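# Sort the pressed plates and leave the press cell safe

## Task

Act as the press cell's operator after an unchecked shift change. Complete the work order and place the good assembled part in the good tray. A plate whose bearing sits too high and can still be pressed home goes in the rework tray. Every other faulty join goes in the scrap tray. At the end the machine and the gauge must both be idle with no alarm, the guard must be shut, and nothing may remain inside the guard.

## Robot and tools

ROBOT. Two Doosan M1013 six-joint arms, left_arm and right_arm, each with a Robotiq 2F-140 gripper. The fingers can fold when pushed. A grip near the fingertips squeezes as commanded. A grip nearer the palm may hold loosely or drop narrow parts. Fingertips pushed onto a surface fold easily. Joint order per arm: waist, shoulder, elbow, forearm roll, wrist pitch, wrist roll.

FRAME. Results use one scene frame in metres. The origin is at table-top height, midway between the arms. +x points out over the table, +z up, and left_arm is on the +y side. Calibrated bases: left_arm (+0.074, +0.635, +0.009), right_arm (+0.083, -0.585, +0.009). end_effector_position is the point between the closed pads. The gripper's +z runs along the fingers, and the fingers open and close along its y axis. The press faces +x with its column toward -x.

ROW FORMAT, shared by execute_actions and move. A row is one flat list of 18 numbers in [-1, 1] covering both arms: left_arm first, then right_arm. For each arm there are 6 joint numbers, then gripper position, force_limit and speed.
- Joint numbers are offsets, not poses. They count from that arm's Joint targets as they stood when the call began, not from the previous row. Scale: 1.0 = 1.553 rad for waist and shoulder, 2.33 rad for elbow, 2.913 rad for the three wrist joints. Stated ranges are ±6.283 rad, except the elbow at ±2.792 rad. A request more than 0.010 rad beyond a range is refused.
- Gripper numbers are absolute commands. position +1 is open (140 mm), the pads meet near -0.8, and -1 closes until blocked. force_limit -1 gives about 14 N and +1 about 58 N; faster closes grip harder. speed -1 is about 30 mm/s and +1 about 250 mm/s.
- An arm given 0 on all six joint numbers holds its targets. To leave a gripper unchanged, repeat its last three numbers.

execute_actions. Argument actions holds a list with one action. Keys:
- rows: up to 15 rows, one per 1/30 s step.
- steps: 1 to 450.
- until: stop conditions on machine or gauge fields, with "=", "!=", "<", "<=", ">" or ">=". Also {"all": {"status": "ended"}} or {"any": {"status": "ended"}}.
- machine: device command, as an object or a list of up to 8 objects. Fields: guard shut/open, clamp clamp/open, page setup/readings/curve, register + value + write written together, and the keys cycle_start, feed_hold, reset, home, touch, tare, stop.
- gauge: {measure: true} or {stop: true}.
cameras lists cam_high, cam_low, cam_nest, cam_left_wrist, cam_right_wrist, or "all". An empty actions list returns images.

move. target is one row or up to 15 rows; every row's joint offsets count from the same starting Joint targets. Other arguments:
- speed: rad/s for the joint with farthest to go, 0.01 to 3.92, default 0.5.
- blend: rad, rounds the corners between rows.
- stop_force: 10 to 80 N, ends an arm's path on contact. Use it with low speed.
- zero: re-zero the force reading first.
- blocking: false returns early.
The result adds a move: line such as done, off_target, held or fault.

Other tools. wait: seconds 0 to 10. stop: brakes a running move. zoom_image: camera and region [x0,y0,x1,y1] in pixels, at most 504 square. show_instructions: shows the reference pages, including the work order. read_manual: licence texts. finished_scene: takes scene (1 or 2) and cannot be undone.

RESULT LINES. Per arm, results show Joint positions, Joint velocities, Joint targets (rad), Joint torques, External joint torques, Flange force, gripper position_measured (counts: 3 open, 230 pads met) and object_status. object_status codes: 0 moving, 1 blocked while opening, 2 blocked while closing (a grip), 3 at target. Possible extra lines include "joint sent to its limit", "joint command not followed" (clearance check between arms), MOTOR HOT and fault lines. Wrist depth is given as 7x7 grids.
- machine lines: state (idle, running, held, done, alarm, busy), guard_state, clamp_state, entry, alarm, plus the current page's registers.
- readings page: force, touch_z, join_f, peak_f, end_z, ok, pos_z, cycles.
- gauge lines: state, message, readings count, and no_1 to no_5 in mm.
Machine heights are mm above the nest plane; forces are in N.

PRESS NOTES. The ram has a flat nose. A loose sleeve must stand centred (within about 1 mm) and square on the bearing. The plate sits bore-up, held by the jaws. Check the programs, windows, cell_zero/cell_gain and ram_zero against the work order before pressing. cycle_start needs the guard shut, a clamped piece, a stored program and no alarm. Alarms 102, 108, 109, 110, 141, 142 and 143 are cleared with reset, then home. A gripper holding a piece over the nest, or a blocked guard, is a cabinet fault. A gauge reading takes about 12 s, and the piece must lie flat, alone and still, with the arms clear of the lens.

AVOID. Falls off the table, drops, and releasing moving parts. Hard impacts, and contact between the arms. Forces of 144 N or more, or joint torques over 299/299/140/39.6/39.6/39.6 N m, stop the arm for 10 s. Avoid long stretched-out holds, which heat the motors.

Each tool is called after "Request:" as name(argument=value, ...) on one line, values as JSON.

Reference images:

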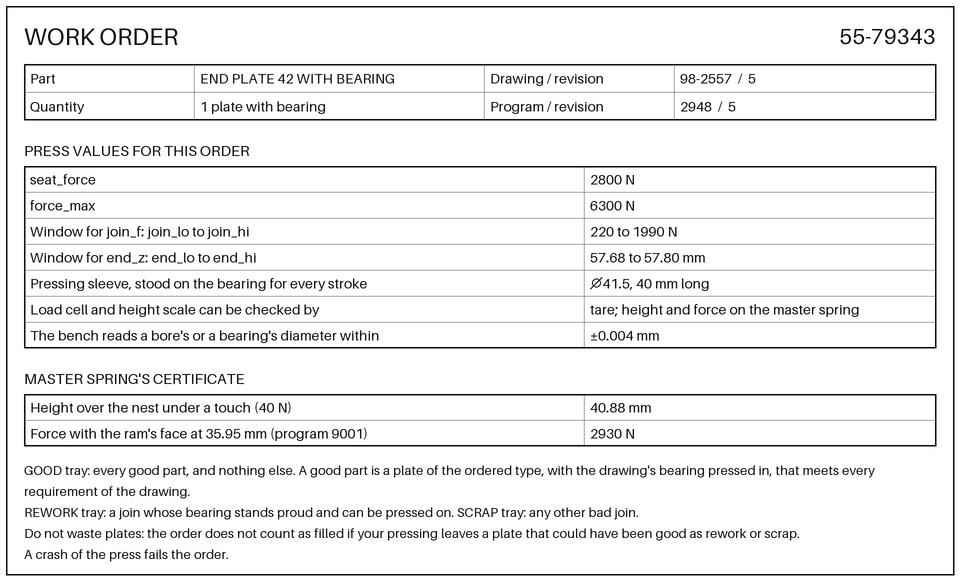

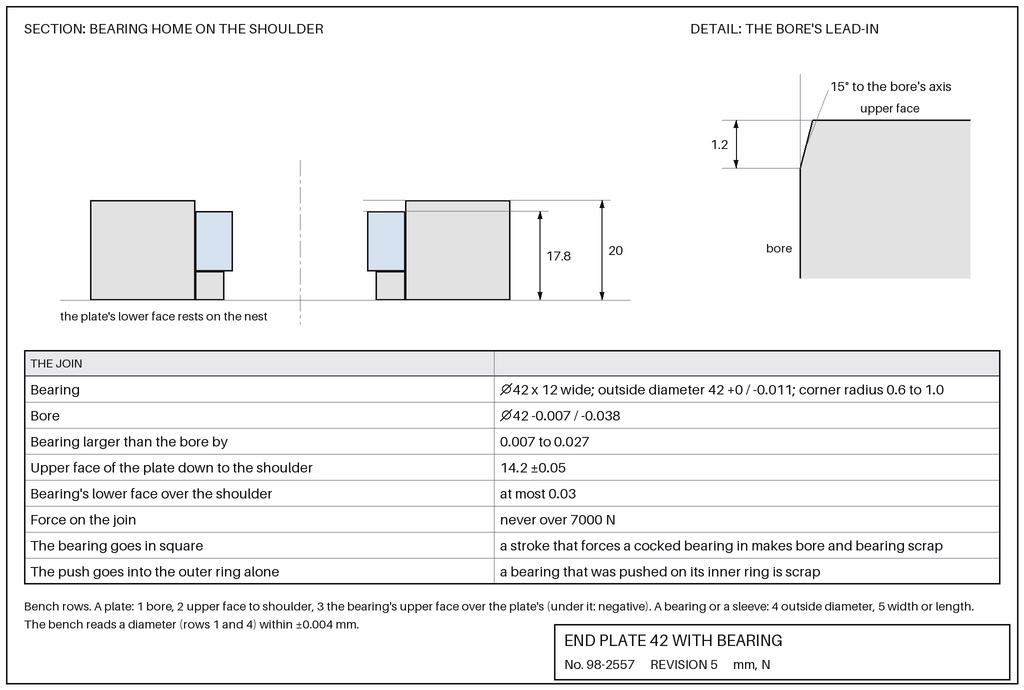

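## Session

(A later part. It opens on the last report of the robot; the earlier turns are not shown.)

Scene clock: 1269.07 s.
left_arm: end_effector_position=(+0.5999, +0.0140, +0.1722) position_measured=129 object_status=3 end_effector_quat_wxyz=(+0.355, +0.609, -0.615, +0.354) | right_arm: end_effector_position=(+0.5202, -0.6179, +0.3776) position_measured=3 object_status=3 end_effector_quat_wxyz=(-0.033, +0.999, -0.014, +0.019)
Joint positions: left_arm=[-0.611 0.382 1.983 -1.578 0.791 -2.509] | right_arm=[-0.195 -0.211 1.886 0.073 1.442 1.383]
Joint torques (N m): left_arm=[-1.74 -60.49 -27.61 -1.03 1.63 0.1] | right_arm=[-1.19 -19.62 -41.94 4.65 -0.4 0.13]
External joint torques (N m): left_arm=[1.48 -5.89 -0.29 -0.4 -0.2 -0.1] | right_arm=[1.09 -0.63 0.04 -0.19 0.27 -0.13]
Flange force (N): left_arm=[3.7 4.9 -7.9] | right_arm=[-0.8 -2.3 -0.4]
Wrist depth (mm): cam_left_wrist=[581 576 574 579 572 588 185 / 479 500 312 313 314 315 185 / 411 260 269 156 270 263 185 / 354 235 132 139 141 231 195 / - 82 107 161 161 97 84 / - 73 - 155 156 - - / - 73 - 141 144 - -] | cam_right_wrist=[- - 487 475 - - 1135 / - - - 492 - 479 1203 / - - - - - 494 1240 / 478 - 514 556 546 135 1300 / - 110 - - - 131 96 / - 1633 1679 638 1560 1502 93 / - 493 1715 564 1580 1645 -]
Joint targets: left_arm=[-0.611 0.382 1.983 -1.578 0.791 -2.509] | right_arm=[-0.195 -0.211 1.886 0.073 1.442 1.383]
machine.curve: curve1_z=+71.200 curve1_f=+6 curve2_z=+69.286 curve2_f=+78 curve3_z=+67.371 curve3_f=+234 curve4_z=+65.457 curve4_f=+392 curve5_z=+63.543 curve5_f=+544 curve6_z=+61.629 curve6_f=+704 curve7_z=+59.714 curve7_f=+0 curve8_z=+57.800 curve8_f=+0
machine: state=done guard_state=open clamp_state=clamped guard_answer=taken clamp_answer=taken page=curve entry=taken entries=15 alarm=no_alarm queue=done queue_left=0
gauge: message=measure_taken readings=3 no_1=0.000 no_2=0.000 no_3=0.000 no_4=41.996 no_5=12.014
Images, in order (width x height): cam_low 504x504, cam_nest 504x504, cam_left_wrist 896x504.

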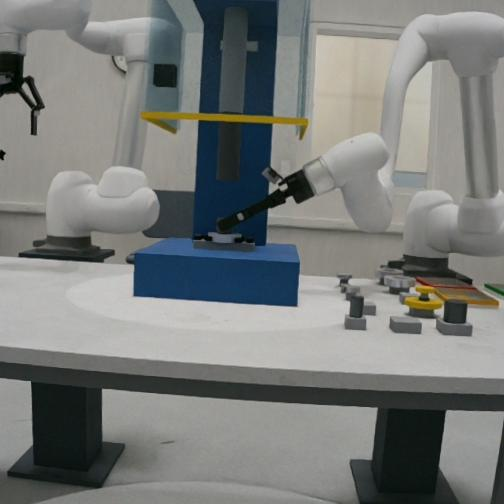

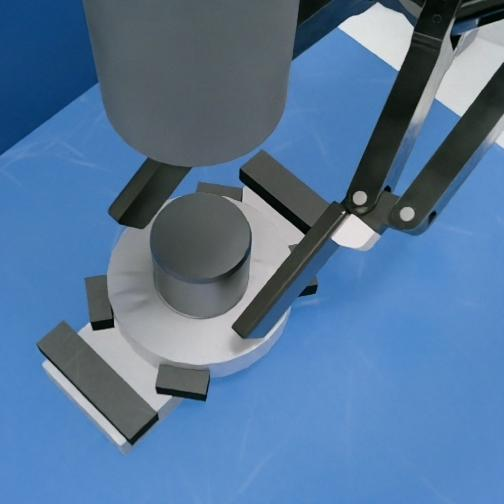

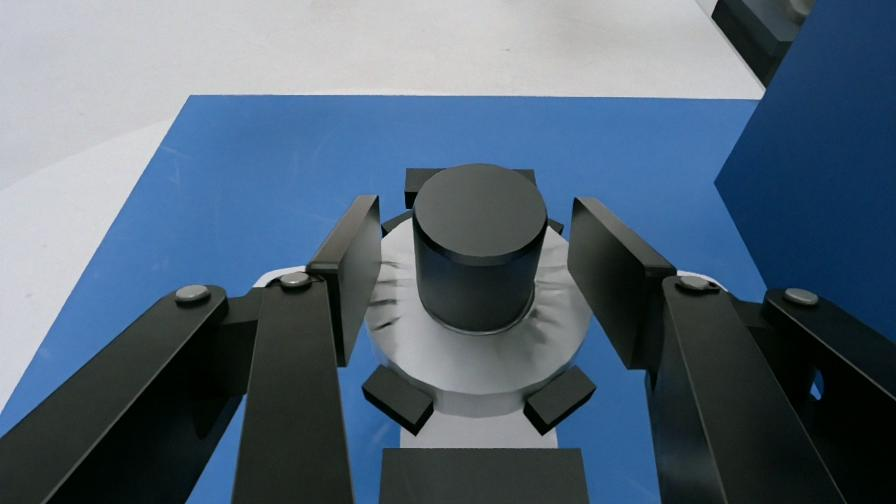

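Request:
move(target=[[-0.00025,-0.0003,0.00025,0,0,0,0.0,-0.3,-1,0,0,0,0,0,0,1,1,1],[-0.00025,-0.0003,0.00025,0,0,0,-1,-0.3,-1,0,0,0,0,0,0,1,1,1]], speed=0.02, cameras=["cam_left_wrist","cam_nest","cam_low"])

Request:
zoom_image(camera="cam_left_wrist", region=[405, 250, 555, 350])

Request:
execute_actions(actions=[{"rows":[[0,0,0,0,0,0,0.0,-0.3,-1,0,0,0,0,0,0,1,1,1]],"steps":75}], cameras=["cam_left_wrist","cam_nest","cam_low"])

Request:
zoom_image(camera="cam_left_wrist", region=[405, 250, 555, 350])

Request:
zoom_image(camera="cam_nest", region=[145, 250, 265, 330])

Scene clock: 1287.63 s.
left_arm: end_effector_position=(+0.5994, +0.0140, +0.1723) position_measured=169 object_status=0 end_effector_quat_wxyz=(+0.355, +0.609, -0.615, +0.353) | right_arm: end_effector_position=(+0.5202, -0.6179, +0.3776) position_measured=3 object_status=3 end_effector_quat_wxyz=(-0.033, +0.999, -0.014, +0.019)
Joint positions: left_arm=[-0.612 0.381 1.983 -1.578 0.791 -2.509] | right_arm=[-0.195 -0.211 1.886 0.073 1.442 1.383]
Joint torques (N m): left_arm=[-1.57 -59.24 -26.94 -0.85 1.26 0.1] | right_arm=[-1.36 -19.75 -41.89 4.7 -0.38 0.13]
External joint torques (N m): left_arm=[1.33 -7.14 -1.02 -0.59 0.17 -0.1] | right_arm=[1.28 -0.57 -0.09 -0.22 0.25 -0.14]
Flange force (N): left_arm=[5.0 5.1 -8.8] | right_arm=[-0.4 -2.8 -0.5]
Wrist depth (mm): cam_left_wrist=[572 576 574 583 584 588 184 / 481 494 312 312 314 316 184 / 412 266 268 152 270 263 184 / 351 235 236 137 140 237 193 / 213 83 88 158 132 92 175 / - 71 - 154 155 - 71 / - 72 - 141 - - 71] | cam_right_wrist=[- - - - - - 1151 / - - - 501 499 1157 1197 / 476 - - 524 503 - 1233 / 490 - 557 - - 135 1307 / - 110 - - - 130 97 / - 1622 1622 681 1530 1474 93 / - 497 520 565 1580 1590 -]
Joint targets: left_arm=[-0.612 0.381 1.983 -1.578 0.791 -2.509] | right_arm=[-0.195 -0.211 1.886 0.073 1.442 1.383]
machine.curve: curve1_z=+71.200 curve1_f=+6 curve2_z=+69.286 curve2_f=+78 curve3_z=+67.371 curve3_f=+234 curve4_z=+65.457 curve4_f=+392 curve5_z=+63.543 curve5_f=+544 curve6_z=+61.629 curve6_f=+704 curve7_z=+59.714 curve7_f=+0 curve8_z=+57.800 curve8_f=+0
machine: state=done guard_state=open clamp_state=clamped guard_answer=taken clamp_answer=taken page=curve entry=taken entries=15 alarm=no_alarm queue=done queue_left=0
gauge: message=measure_taken readings=3 no_1=0.000 no_2=0.000 no_3=0.000 no_4=41.996 no_5=12.014
move: done
Images, in order (width x height): cam_low 504x504, cam_nest 504x504, cam_left_wrist 896x504.

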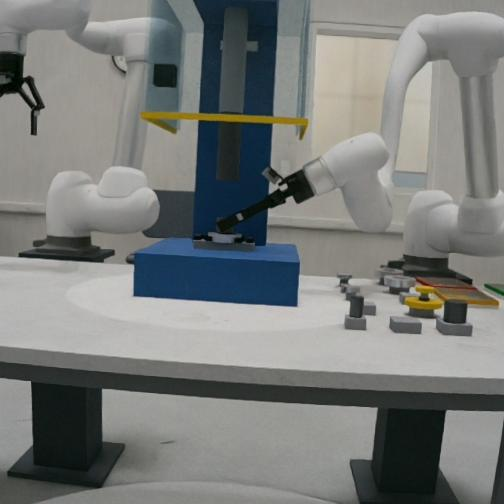

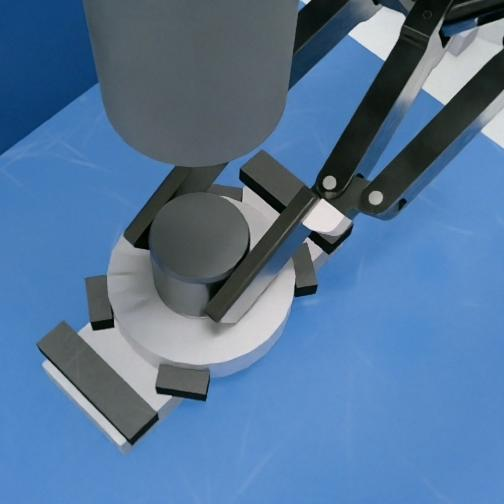

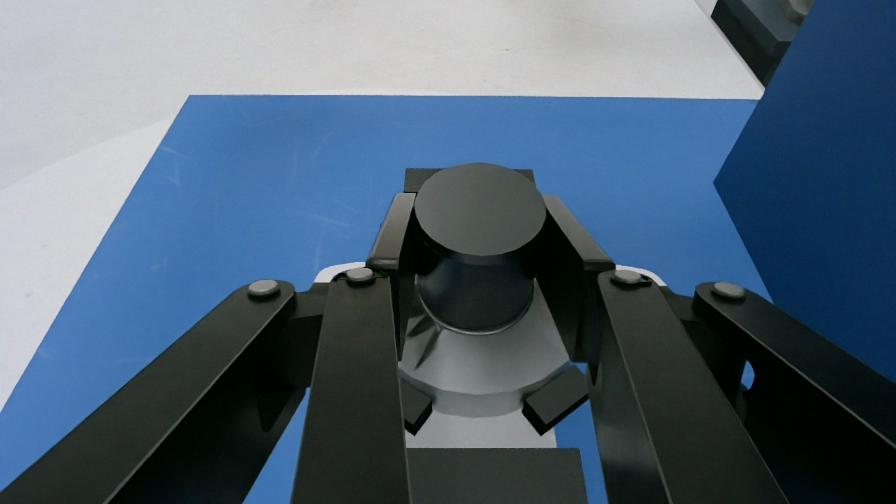

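Scaled by 3.360.

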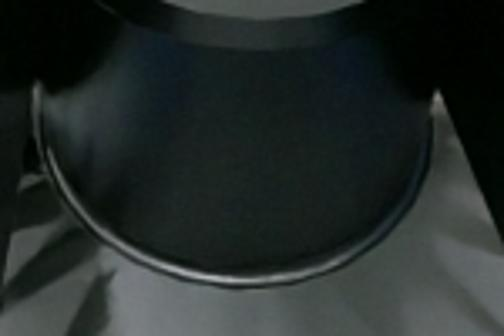

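Scene clock: 1290.33 s.
left_arm: end_effector_position=(+0.5994, +0.0140, +0.1723) position_measured=129 object_status=3 end_effector_quat_wxyz=(+0.355, +0.609, -0.615, +0.353) | right_arm: end_effector_position=(+0.5202, -0.6179, +0.3776) position_measured=3 object_status=3 end_effector_quat_wxyz=(-0.033, +0.999, -0.014, +0.019)
Joint positions: left_arm=[-0.612 0.381 1.983 -1.578 0.791 -2.509] | right_arm=[-0.195 -0.211 1.886 0.073 1.442 1.383]
Joint torques (N m): left_arm=[-1.88 -60.29 -27.58 -1.03 1.63 0.08] | right_arm=[-1.2 -19.56 -41.85 4.69 -0.38 0.12]
External joint torques (N m): left_arm=[1.63 -6.01 -0.25 -0.4 -0.21 -0.08] | right_arm=[1.08 -0.51 -0.12 -0.21 0.25 -0.12]
Flange force (N): left_arm=[3.6 5.0 -8.2] | right_arm=[-0.4 -2.3 -0.6]
Wrist depth (mm): cam_left_wrist=[552 553 578 573 581 588 184 / 487 484 312 313 314 316 185 / 414 269 268 152 270 260 185 / 363 235 132 140 141 231 194 / - 82 107 158 161 97 84 / - 73 - 154 156 - - / - 73 - 141 144 - -] | cam_right_wrist=[488 - - - 467 435 1130 / 446 - 517 479 484 - 1185 / 457 - 531 517 496 1397 1253 / 481 - 552 551 - 136 1307 / - 109 - - 561 131 96 / - 1656 1645 - 1550 1530 93 / - 1778 517 566 1601 1601 -]
Joint targets: left_arm=[-0.612 0.381 1.983 -1.578 0.791 -2.509] | right_arm=[-0.195 -0.211 1.886 0.073 1.442 1.383]
machine.curve: curve1_z=+71.200 curve1_f=+6 curve2_z=+69.286 curve2_f=+78 curve3_z=+67.371 curve3_f=+234 curve4_z=+65.457 curve4_f=+392 curve5_z=+63.543 curve5_f=+544 curve6_z=+61.629 curve6_f=+704 curve7_z=+59.714 curve7_f=+0 curve8_z=+57.800 curve8_f=+0
machine: state=done guard_state=open clamp_state=clamped guard_answer=taken clamp_answer=taken page=curve entry=taken entries=15 alarm=no_alarm queue=done queue_left=0
gauge: message=measure_taken readings=3 no_1=0.000 no_2=0.000 no_3=0.000 no_4=41.996 no_5=12.014
Images, in order (width x height): cam_low 504x504, cam_nest 504x504, cam_left_wrist 896x504.

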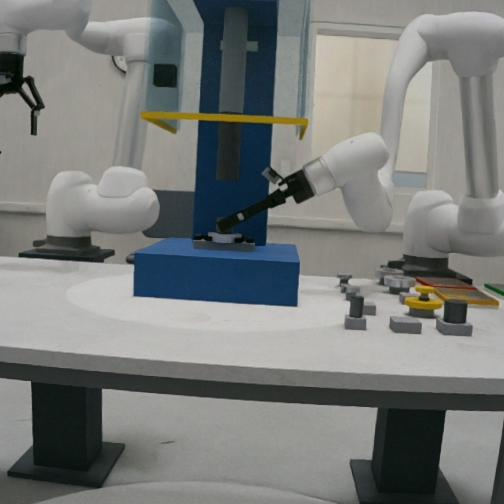

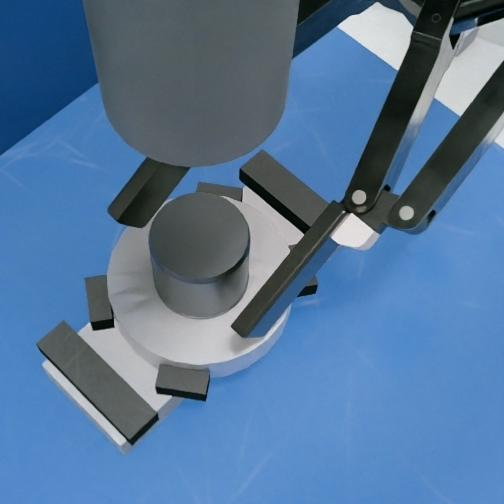

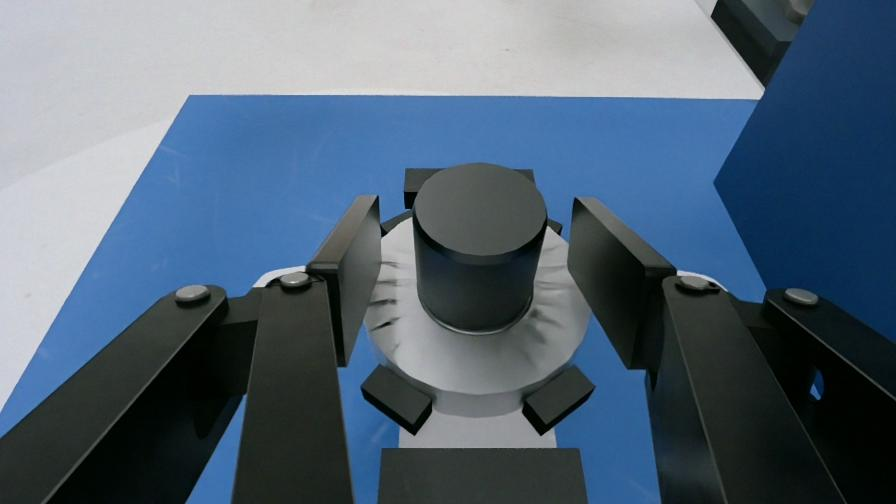

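Scaled by 3.360.

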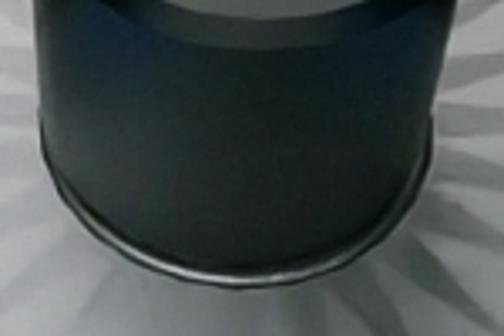

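Scaled by 4.200.

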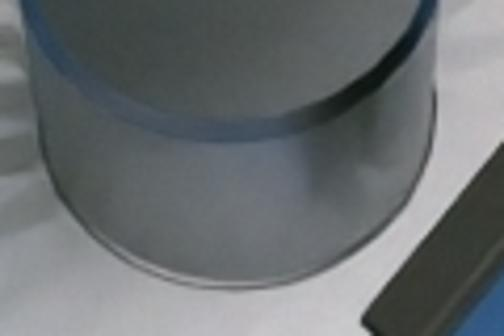

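Request:
move(target=[[0.0997,-0.0870,0.0267,0.0562,0.0386,-0.0318,0.0,-0.3,-1,0,0,0,0,0,0,1,1,1],[0.3119,-0.1084,0.0675,0.1090,0.1142,0.0149,0.0,-0.3,-1,0,0,0,0,0,0,1,1,1]], speed=[0.06,0.4], blend=[0.02,0], cameras=["cam_nest"])

Request:
zoom_image(camera="cam_nest", region=[145, 250, 265, 330])

Request:
execute_actions(actions=[{"machine":[{"guard":"shut","page":"readings"},{"touch":true}],"steps":450,"until":{"all":{"status":"ended"}}}])

Scene clock: 1305.77 s.
left_arm: end_effector_position=(+0.6003, +0.3111, +0.2064) position_measured=129 object_status=3 end_effector_quat_wxyz=(+0.354, +0.612, -0.613, +0.353) | right_arm: end_effector_position=(+0.5202, -0.6179, +0.3776) position_measured=3 object_status=3 end_effector_quat_wxyz=(-0.033, +0.999, -0.014, +0.019)
Joint positions: left_arm=[-0.127 0.213 2.141 -1.26 1.124 -2.466] | right_arm=[-0.195 -0.211 1.886 0.073 1.442 1.383]
Joint torques (N m): left_arm=[-2.09 -43.68 -26.97 -0.5 1.71 0.14] | right_arm=[-1.4 -19.48 -41.86 4.67 -0.38 0.14]
External joint torques (N m): left_arm=[1.9 -5.52 -0.37 -0.27 -0.19 -0.14] | right_arm=[1.24 -0.34 0.05 -0.21 0.25 -0.14]
Flange force (N): left_arm=[4.9 6.5 -6.8] | right_arm=[-0.3 -2.6 -0.3]
Wrist depth (mm): cam_left_wrist=[638 640 443 376 430 309 307 / 535 531 370 361 372 341 347 / 461 337 319 320 322 322 344 / 405 396 125 336 161 323 395 / - 82 109 364 349 97 84 / - 73 328 328 330 - - / - 73 266 298 295 - -] | cam_right_wrist=[- 544 501 - - - 1124 / - - 510 - 484 478 1197 / 483 - - - 509 503 1259 / 487 - - - - 135 1336 / - 109 - - - 130 97 / - 1622 1645 - 1456 1483 93 / - 505 496 551 1622 1580 -]
Joint targets: left_arm=[-0.127 0.213 2.141 -1.260 1.124 -2.466] | right_arm=[-0.195 -0.211 1.886 0.073 1.442 1.383]
machine.curve: curve1_z=+71.200 curve1_f=+6 curve2_z=+69.286 curve2_f=+78 curve3_z=+67.371 curve3_f=+234 curve4_z=+65.457 curve4_f=+392 curve5_z=+63.543 curve5_f=+544 curve6_z=+61.629 curve6_f=+704 curve7_z=+59.714 curve7_f=+0 curve8_z=+57.800 curve8_f=+0
machine: state=done guard_state=open clamp_state=clamped guard_answer=taken clamp_answer=taken page=curve entry=taken entries=15 alarm=no_alarm queue=done queue_left=0
gauge: message=measure_taken readings=3 no_1=0.000 no_2=0.000 no_3=0.000 no_4=41.996 no_5=12.014
move: done
Images, in order (width x height): cam_nest 504x504.

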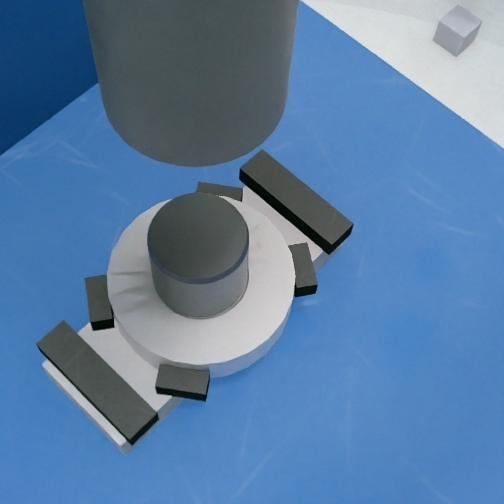

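Scaled by 4.200.

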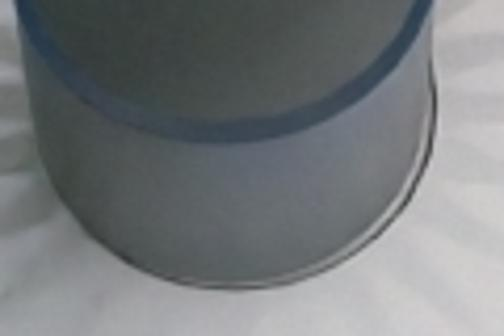

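Scene clock: 1316.63 s.
left_arm: end_effector_position=(+0.6003, +0.3112, +0.2064) position_measured=129 object_status=3 end_effector_quat_wxyz=(+0.354, +0.612, -0.613, +0.353) | right_arm: end_effector_position=(+0.5202, -0.6179, +0.3776) position_measured=3 object_status=3 end_effector_quat_wxyz=(-0.033, +0.999, -0.014, +0.019)
Joint positions: left_arm=[-0.127 0.213 2.141 -1.26 1.124 -2.466] | right_arm=[-0.195 -0.211 1.886 0.073 1.442 1.383]
Joint torques (N m): left_arm=[-1.82 -43.89 -26.94 -0.4 1.7 0.13] | right_arm=[-1.33 -19.62 -41.97 4.64 -0.38 0.17]
External joint torques (N m): left_arm=[1.6 -5.31 -0.39 -0.39 -0.18 -0.13] | right_arm=[1.35 -1.09 0.1 -0.17 0.27 -0.17]
Flange force (N): left_arm=[4.9 6.3 -6.0] | right_arm=[-1.6 -2.9 -0.4]
Wrist depth (mm): cam_left_wrist=[605 613 443 374 448 309 301 / 535 518 369 365 363 342 1814 / 458 313 304 304 321 323 334 / 404 397 125 337 161 322 393 / - 82 109 355 350 97 84 / - 73 328 328 328 - - / - 73 267 299 298 - -] | cam_right_wrist=[453 - - 478 464 454 1146 / - 479 512 502 473 483 1191 / 454 - 529 - - 498 1272 / - - 543 - - 140 1293 / - 110 - 573 - 130 96 / - 1679 1645 - 1520 1483 93 / - 1739 501 523 1691 1580 -]
Joint targets: left_arm=[-0.127 0.213 2.141 -1.260 1.124 -2.466] | right_arm=[-0.195 -0.211 1.886 0.073 1.442 1.383]
Tool commands: left_gripper/position=+0.0 left_gripper/force_limit=-0.3 left_gripper/speed=-1.0 right_gripper/position=+1.0 right_gripper/force_limit=+1.0 right_gripper/speed=+1.0
machine.readings: force=+0 touch_z=+60.003 join_f=+0 peak_f=+3136 end_z=+59.942 ok=+0 pos_z=+151.648 cycles=+2
machine: state=done guard_state=shut clamp_state=clamped guard_answer=taken clamp_answer=taken page=readings entry=taken entries=16 alarm=no_alarm queue=done queue_left=0
gauge: message=measure_taken readings=3 no_1=0.000 no_2=0.000 no_3=0.000 no_4=41.996 no_5=12.014

Request:
execute_actions(actions=[{"machine":{"guard":"open"},"steps":90,"until":{"machine":{"guard_state":"open"}}}], cameras=["cam_nest","cam_low"])

Request:
zoom_image(camera="cam_nest", region=[145, 250, 265, 330])

Request:
zoom_image(camera="cam_nest", region=[130, 180, 290, 340])

Scene clock: 1327.00 s.
left_arm: end_effector_position=(+0.6003, +0.3112, +0.2064) position_measured=129 object_status=3 end_effector_quat_wxyz=(+0.354, +0.612, -0.613, +0.353) | right_arm: end_effector_position=(+0.5202, -0.6179, +0.3776) position_measured=3 object_status=3 end_effector_quat_wxyz=(-0.033, +0.999, -0.014, +0.019)
Joint positions: left_arm=[-0.127 0.213 2.141 -1.26 1.124 -2.466] | right_arm=[-0.195 -0.211 1.886 0.073 1.442 1.383]
Joint torques (N m): left_arm=[-1.69 -43.9 -27.04 -0.4 1.73 0.1] | right_arm=[-1.32 -19.35 -41.95 4.66 -0.35 0.12]
External joint torques (N m): left_arm=[1.48 -5.25 -0.22 -0.38 -0.21 -0.1] | right_arm=[1.16 -0.48 0.11 -0.2 0.22 -0.13]
Flange force (N): left_arm=[4.8 6.5 -5.6] | right_arm=[-0.6 -2.5 -0.2]
Wrist depth (mm): cam_left_wrist=[641 662 438 375 430 309 295 / 538 535 370 360 385 342 1852 / 462 447 320 319 319 322 344 / 404 394 125 337 161 323 394 / - 82 109 363 348 97 84 / - 73 328 329 329 - - / - 73 267 298 301 - -] | cam_right_wrist=[474 - 506 - - - 1151 / 455 - 520 - 490 491 1203 / 476 553 - - 514 489 1253 / - - 560 524 534 135 1314 / - 110 560 573 - 129 97 / - 1667 1645 - 1520 1492 93 / - 1739 653 569 1612 1612 -]
Joint targets: left_arm=[-0.127 0.213 2.141 -1.260 1.124 -2.466] | right_arm=[-0.195 -0.211 1.886 0.073 1.442 1.383]
Tool commands: left_gripper/position=+0.0 left_gripper/force_limit=-0.3 left_gripper/speed=-1.0 right_gripper/position=+1.0 right_gripper/force_limit=+1.0 right_gripper/speed=+1.0
machine.readings: force=+0 touch_z=+60.003 join_f=+0 peak_f=+3136 end_z=+59.942 ok=+0 pos_z=+151.648 cycles=+2
machine: state=done guard_state=open clamp_state=clamped guard_answer=taken clamp_answer=taken page=readings entry=taken entries=16 alarm=no_alarm queue=running queue_left=0
gauge: message=measure_taken readings=3 no_1=0.000 no_2=0.000 no_3=0.000 no_4=41.996 no_5=12.014
Images, in order (width x height): cam_low 504x504, cam_nest 504x504.

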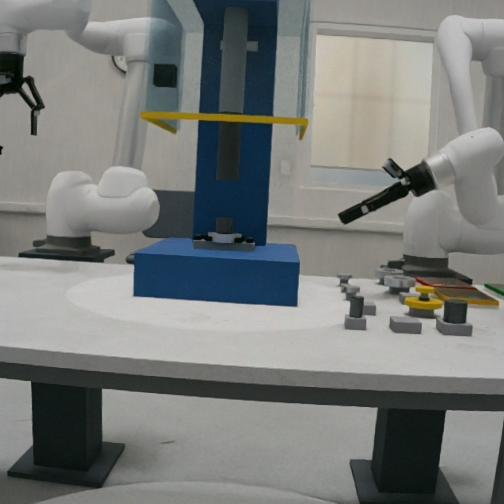

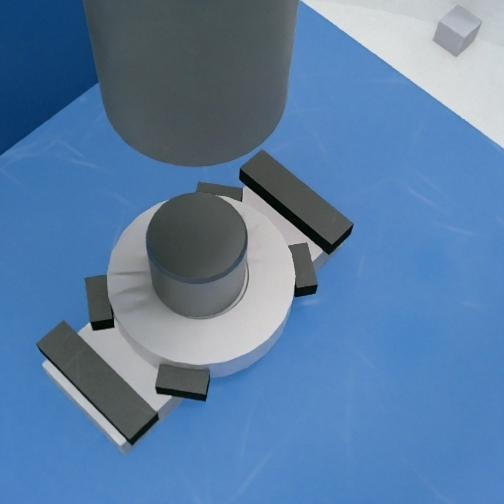

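Scaled by 4.200.

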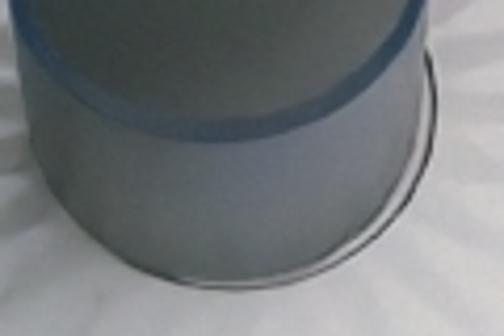

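Scaled by 3.150.

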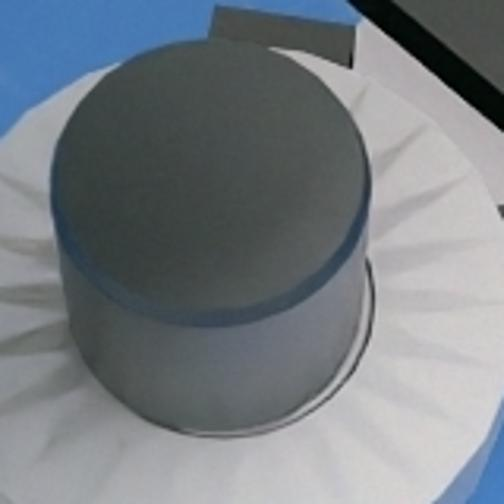

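Request:
wait(seconds=0.1, cameras=["cam_nest","cam_low"])

Request:
zoom_image(camera="cam_nest", region=[130, 180, 290, 340])

Request:
zoom_image(camera="cam_low", region=[190, 200, 260, 270])

Scene clock: 1338.53 s.
left_arm: end_effector_position=(+0.6003, +0.3112, +0.2064) position_measured=129 object_status=3 end_effector_quat_wxyz=(+0.354, +0.612, -0.613, +0.353) | right_arm: end_effector_position=(+0.5202, -0.6179, +0.3776) position_measured=3 object_status=3 end_effector_quat_wxyz=(-0.033, +0.999, -0.014, +0.019)
Joint positions: left_arm=[-0.127 0.213 2.141 -1.26 1.124 -2.466] | right_arm=[-0.195 -0.211 1.886 0.073 1.442 1.383]
Joint torques (N m): left_arm=[-1.55 -43.96 -26.91 -0.38 1.71 0.11] | right_arm=[-1.14 -19.68 -41.91 4.66 -0.42 0.14]
External joint torques (N m): left_arm=[1.35 -5.21 -0.39 -0.4 -0.19 -0.11] | right_arm=[1.1 -0.95 -0.26 -0.17 0.29 -0.14]
Flange force (N): left_arm=[5.0 6.2 -5.5] | right_arm=[-0.9 -2.4 -1.0]
Wrist depth (mm): cam_left_wrist=[667 641 444 373 444 315 308 / 511 531 370 362 373 341 1708 / 461 450 317 317 323 322 343 / 405 396 125 336 161 322 392 / - 82 109 362 349 97 84 / - 73 328 329 329 - - / - 73 266 297 293 - -] | cam_right_wrist=[485 - - 460 474 - 1130 / - 519 - 497 485 483 1203 / - - 526 530 - 501 1253 / 479 - 558 546 534 151 1300 / - 109 587 598 - 131 96 / - 1645 1612 584 1540 1511 93 / - 1765 512 570 1622 1590 -]
Joint targets: left_arm=[-0.127 0.213 2.141 -1.260 1.124 -2.466] | right_arm=[-0.195 -0.211 1.886 0.073 1.442 1.383]
Tool commands: left_gripper/position=+0.0 left_gripper/force_limit=-0.3 left_gripper/speed=-1.0 right_gripper/position=+1.0 right_gripper/force_limit=+1.0 right_gripper/speed=+1.0
machine.readings: force=+0 touch_z=+60.003 join_f=+0 peak_f=+3136 end_z=+59.942 ok=+0 pos_z=+151.648 cycles=+2
machine: state=done guard_state=open clamp_state=clamped guard_answer=taken clamp_answer=taken page=readings entry=taken entries=16 alarm=no_alarm queue=done queue_left=0
gauge: message=measure_taken readings=3 no_1=0.000 no_2=0.000 no_3=0.000 no_4=41.996 no_5=12.014
wait: 0.10 s; at rest from the start
Images, in order (width x height): cam_low 504x504, cam_nest 504x504.

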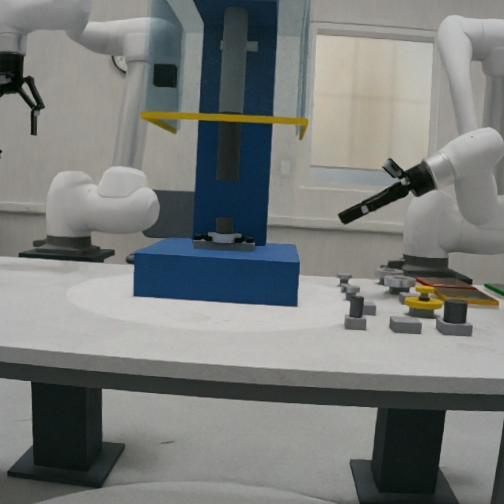

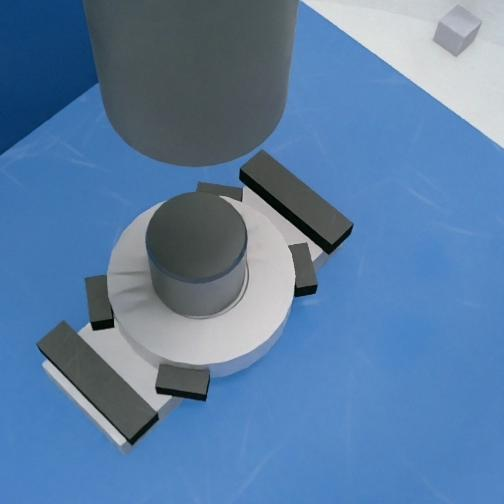

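Scaled by 3.150.

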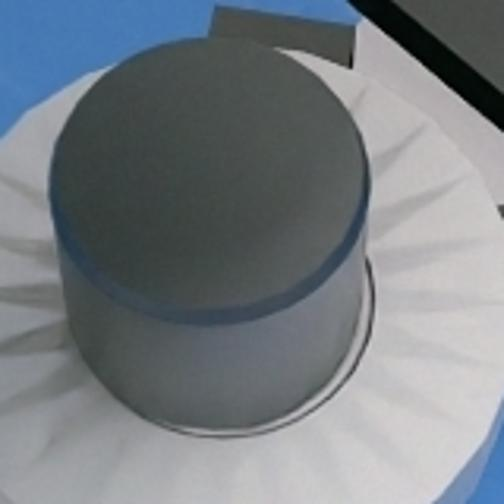

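Scaled by 7.200.

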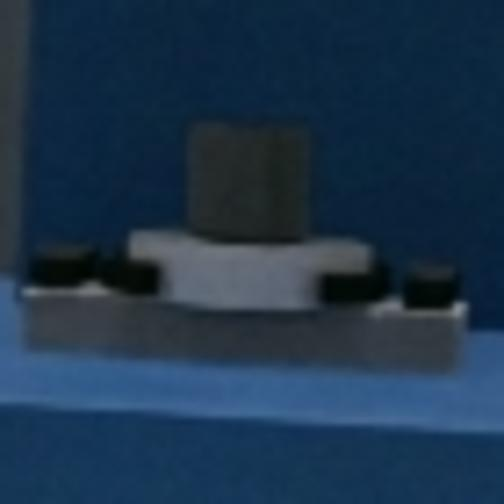

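Request:
move(target=[[-0.2123,0.0213,-0.0408,-0.0528,-0.0756,-0.0467,0.0,-0.3,-1,0,0,0,0,0,0,1,1,1],[-0.3120,0.1083,-0.0677,-0.1090,-0.1143,-0.0149,0.0,-0.3,-1,0,0,0,0,0,0,1,1,1],[-0.3120,0.1083,-0.0677,-0.1090,-0.1143,-0.0149,-1,-0.3,-1,0,0,0,0,0,0,1,1,1]], speed=[0.4,0.06,0.06], blend=[0.02,0,0], cameras=["cam_nest","cam_left_wrist"])

Request:
zoom_image(camera="cam_left_wrist", region=[370, 150, 590, 370])

Scene clock: 1372.80 s.
left_arm: end_effector_position=(+0.5996, +0.0138, +0.1726) position_measured=169 object_status=0 end_effector_quat_wxyz=(+0.355, +0.609, -0.615, +0.354) | right_arm: end_effector_position=(+0.5202, -0.6179, +0.3776) position_measured=3 object_status=3 end_effector_quat_wxyz=(-0.033, +0.999, -0.014, +0.019)
Joint positions: left_arm=[-0.612 0.381 1.983 -1.578 0.791 -2.509] | right_arm=[-0.195 -0.211 1.886 0.073 1.442 1.383]
Joint torques (N m): left_arm=[-2.69 -59 -26.83 -0.76 1.5 0.17] | right_arm=[-1.41 -19.62 -41.99 4.67 -0.4 0.16]
External joint torques (N m): left_arm=[2.43 -7.43 -1.21 -0.68 -0.07 -0.17] | right_arm=[1.33 -0.53 0.24 -0.22 0.28 -0.16]
Flange force (N): left_arm=[4.9 4.3 -10.0] | right_arm=[-0.8 -2.8 0.0]
Wrist depth (mm): cam_left_wrist=[600 576 578 578 565 587 184 / 484 463 313 313 314 316 185 / 413 268 269 152 270 263 184 / 355 236 236 137 140 237 194 / 213 82 88 158 132 92 176 / - 71 - 155 155 - 71 / - 72 - 142 - - 71] | cam_right_wrist=[454 - - - 465 - 1146 / - 505 488 - 489 471 1185 / - - - - 506 501 1253 / - - 566 541 - 136 1293 / - 109 567 - - 130 97 / - 1633 1622 - 1590 1483 93 / - 1739 640 558 1560 1590 -]
Joint targets: left_arm=[-0.612 0.381 1.983 -1.578 0.791 -2.509] | right_arm=[-0.195 -0.211 1.886 0.073 1.442 1.383]
machine.readings: force=+0 touch_z=+60.003 join_f=+0 peak_f=+3136 end_z=+59.942 ok=+0 pos_z=+151.648 cycles=+2
machine: state=done guard_state=open clamp_state=clamped guard_answer=taken clamp_answer=taken page=readings entry=taken entries=16 alarm=no_alarm queue=done queue_left=0
gauge: message=measure_taken readings=3 no_1=0.000 no_2=0.000 no_3=0.000 no_4=41.996 no_5=12.014
move: done
Images, in order (width x height): cam_nest 504x504, cam_left_wrist 896x504.

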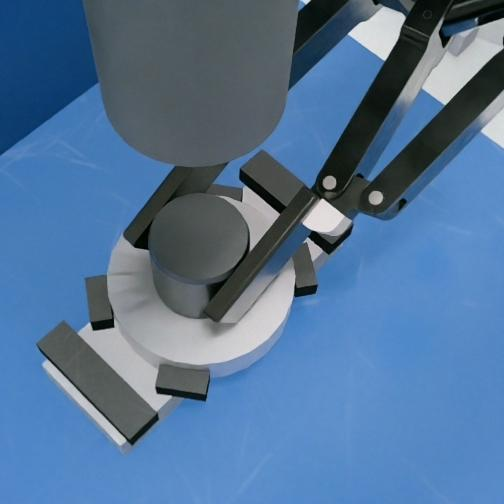

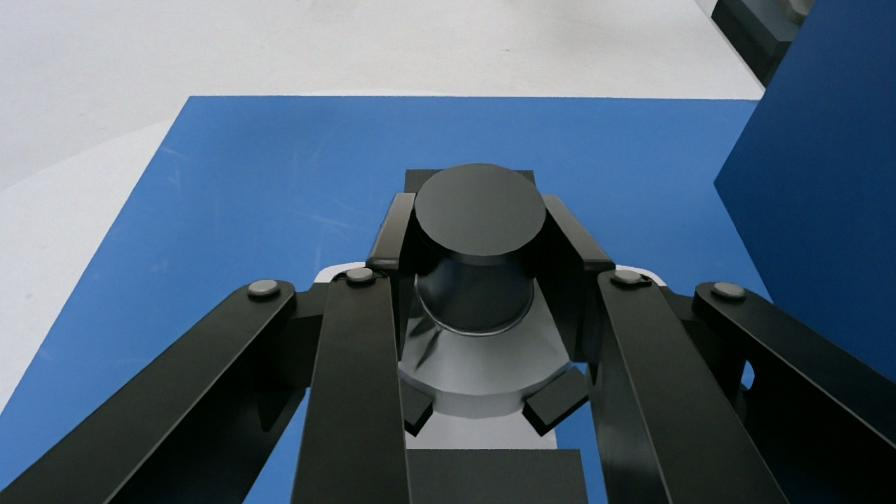

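Scaled by 2.291.

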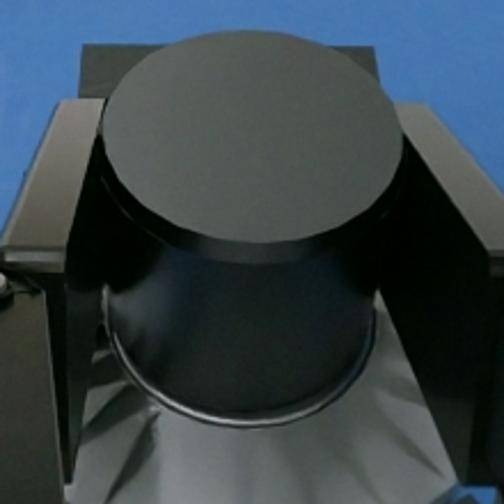

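Request:
move(target=[[0,-0.0095,-0.0028,0.0074,0,-0.0104,-1,-0.3,-1,0,0,0,0,0,0,1,1,1],[0.0997,-0.0870,0.0267,0.0562,0.0386,-0.0318,-1,-0.3,-1,0,0,0,0,0,0,1,1,1]], speed=[0.02,0.2], blend=[0,0], cameras=["cam_nest","cam_left_wrist","cam_low"])

Request:
zoom_image(camera="cam_nest", region=[95, 180, 305, 390])

Request:
zoom_image(camera="cam_nest", region=[145, 210, 255, 330])

Request:
zoom_image(camera="cam_low", region=[190, 200, 260, 270])

Scene clock: 1387.77 s.
left_arm: end_effector_position=(+0.5997, +0.1228, +0.2271) position_measured=169 object_status=2 end_effector_quat_wxyz=(+0.354, +0.612, -0.613, +0.353) | right_arm: end_effector_position=(+0.5202, -0.6179, +0.3776) position_measured=3 object_status=3 end_effector_quat_wxyz=(-0.033, +0.999, -0.014, +0.019)
Joint positions: left_arm=[-0.457 0.246 2.045 -1.414 0.903 -2.602] | right_arm=[-0.195 -0.211 1.886 0.073 1.442 1.383]
Joint torques (N m): left_arm=[-1.26 -51.99 -32.19 -1.56 2.11 0.12] | right_arm=[-1.35 -19.61 -41.96 4.69 -0.4 0.16]
External joint torques (N m): left_arm=[1.06 -3.13 2.23 0.42 -0.86 -0.12] | right_arm=[1.19 -0.16 0.14 -0.22 0.27 -0.16]
Flange force (N): left_arm=[0.3 7.1 -5.0] | right_arm=[-0.1 -2.4 -0.1]
Wrist depth (mm): cam_left_wrist=[682 654 655 659 708 262 195 / 599 573 401 406 405 281 186 / 489 365 348 152 351 281 186 / 442 312 305 137 141 280 194 / 385 - 88 165 132 92 203 / - 71 - 247 - - 71 / - 72 - 224 - - 71] | cam_right_wrist=[445 - 496 492 - 454 1162 / 455 536 - 503 - 485 1197 / 454 541 - 511 523 506 1253 / 479 549 583 527 - 135 1314 / - 110 595 580 570 130 96 / - 1656 1645 - 1474 1465 93 / - 1752 515 548 1612 1570 -]
Joint targets: left_arm=[-0.457 0.246 2.045 -1.414 0.903 -2.602] | right_arm=[-0.195 -0.211 1.886 0.073 1.442 1.383]
machine.readings: force=+0 touch_z=+60.003 join_f=+0 peak_f=+3136 end_z=+59.942 ok=+0 pos_z=+151.648 cycles=+2
machine: state=done guard_state=open clamp_state=clamped guard_answer=taken clamp_answer=taken page=readings entry=taken entries=16 alarm=no_alarm queue=done queue_left=0
gauge: message=measure_taken readings=3 no_1=0.000 no_2=0.000 no_3=0.000 no_4=41.996 no_5=12.014
move: done
Images, in order (width x height): cam_low 504x504, cam_nest 504x504, cam_left_wrist 896x504.

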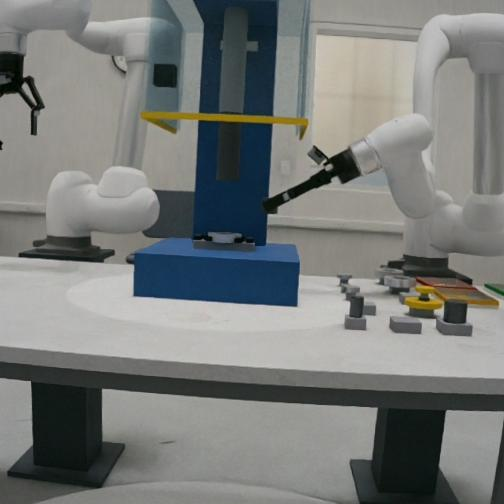

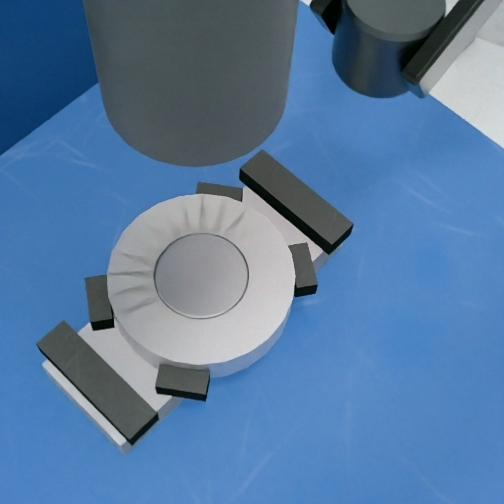

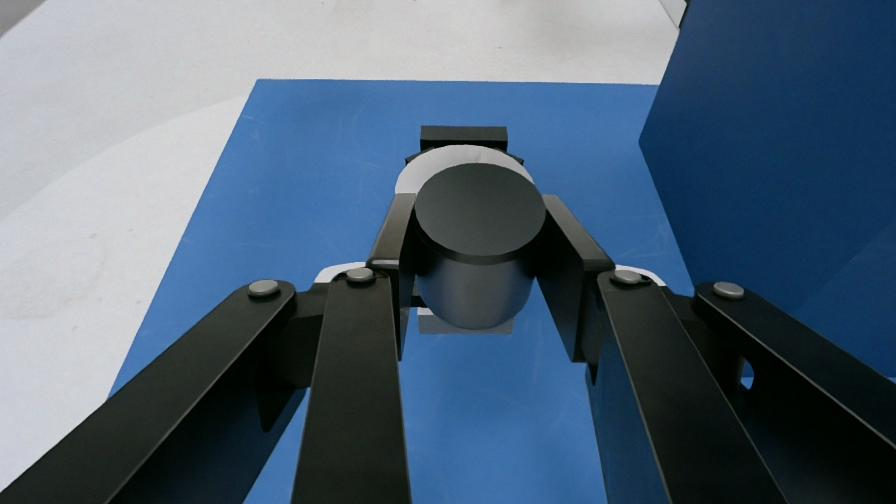

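Scaled by 2.400.

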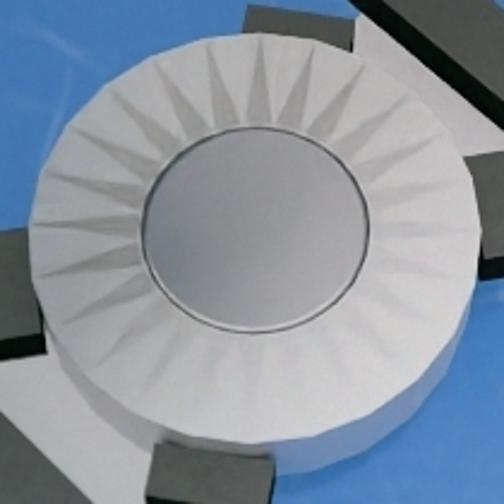

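Scaled by 4.200.

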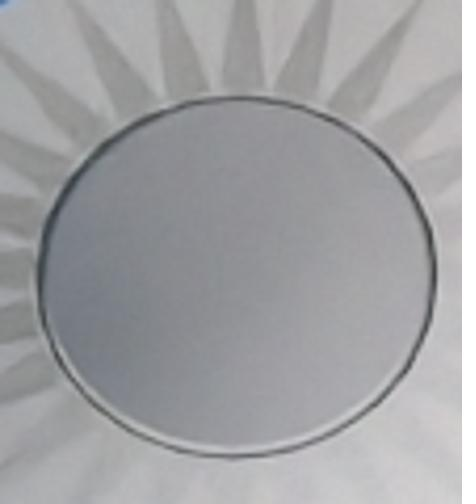

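Scaled by 7.200.

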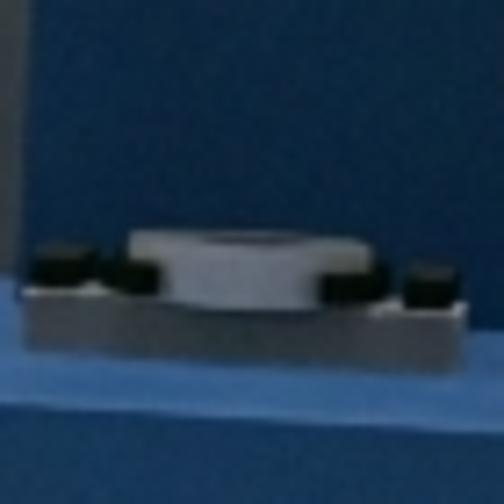

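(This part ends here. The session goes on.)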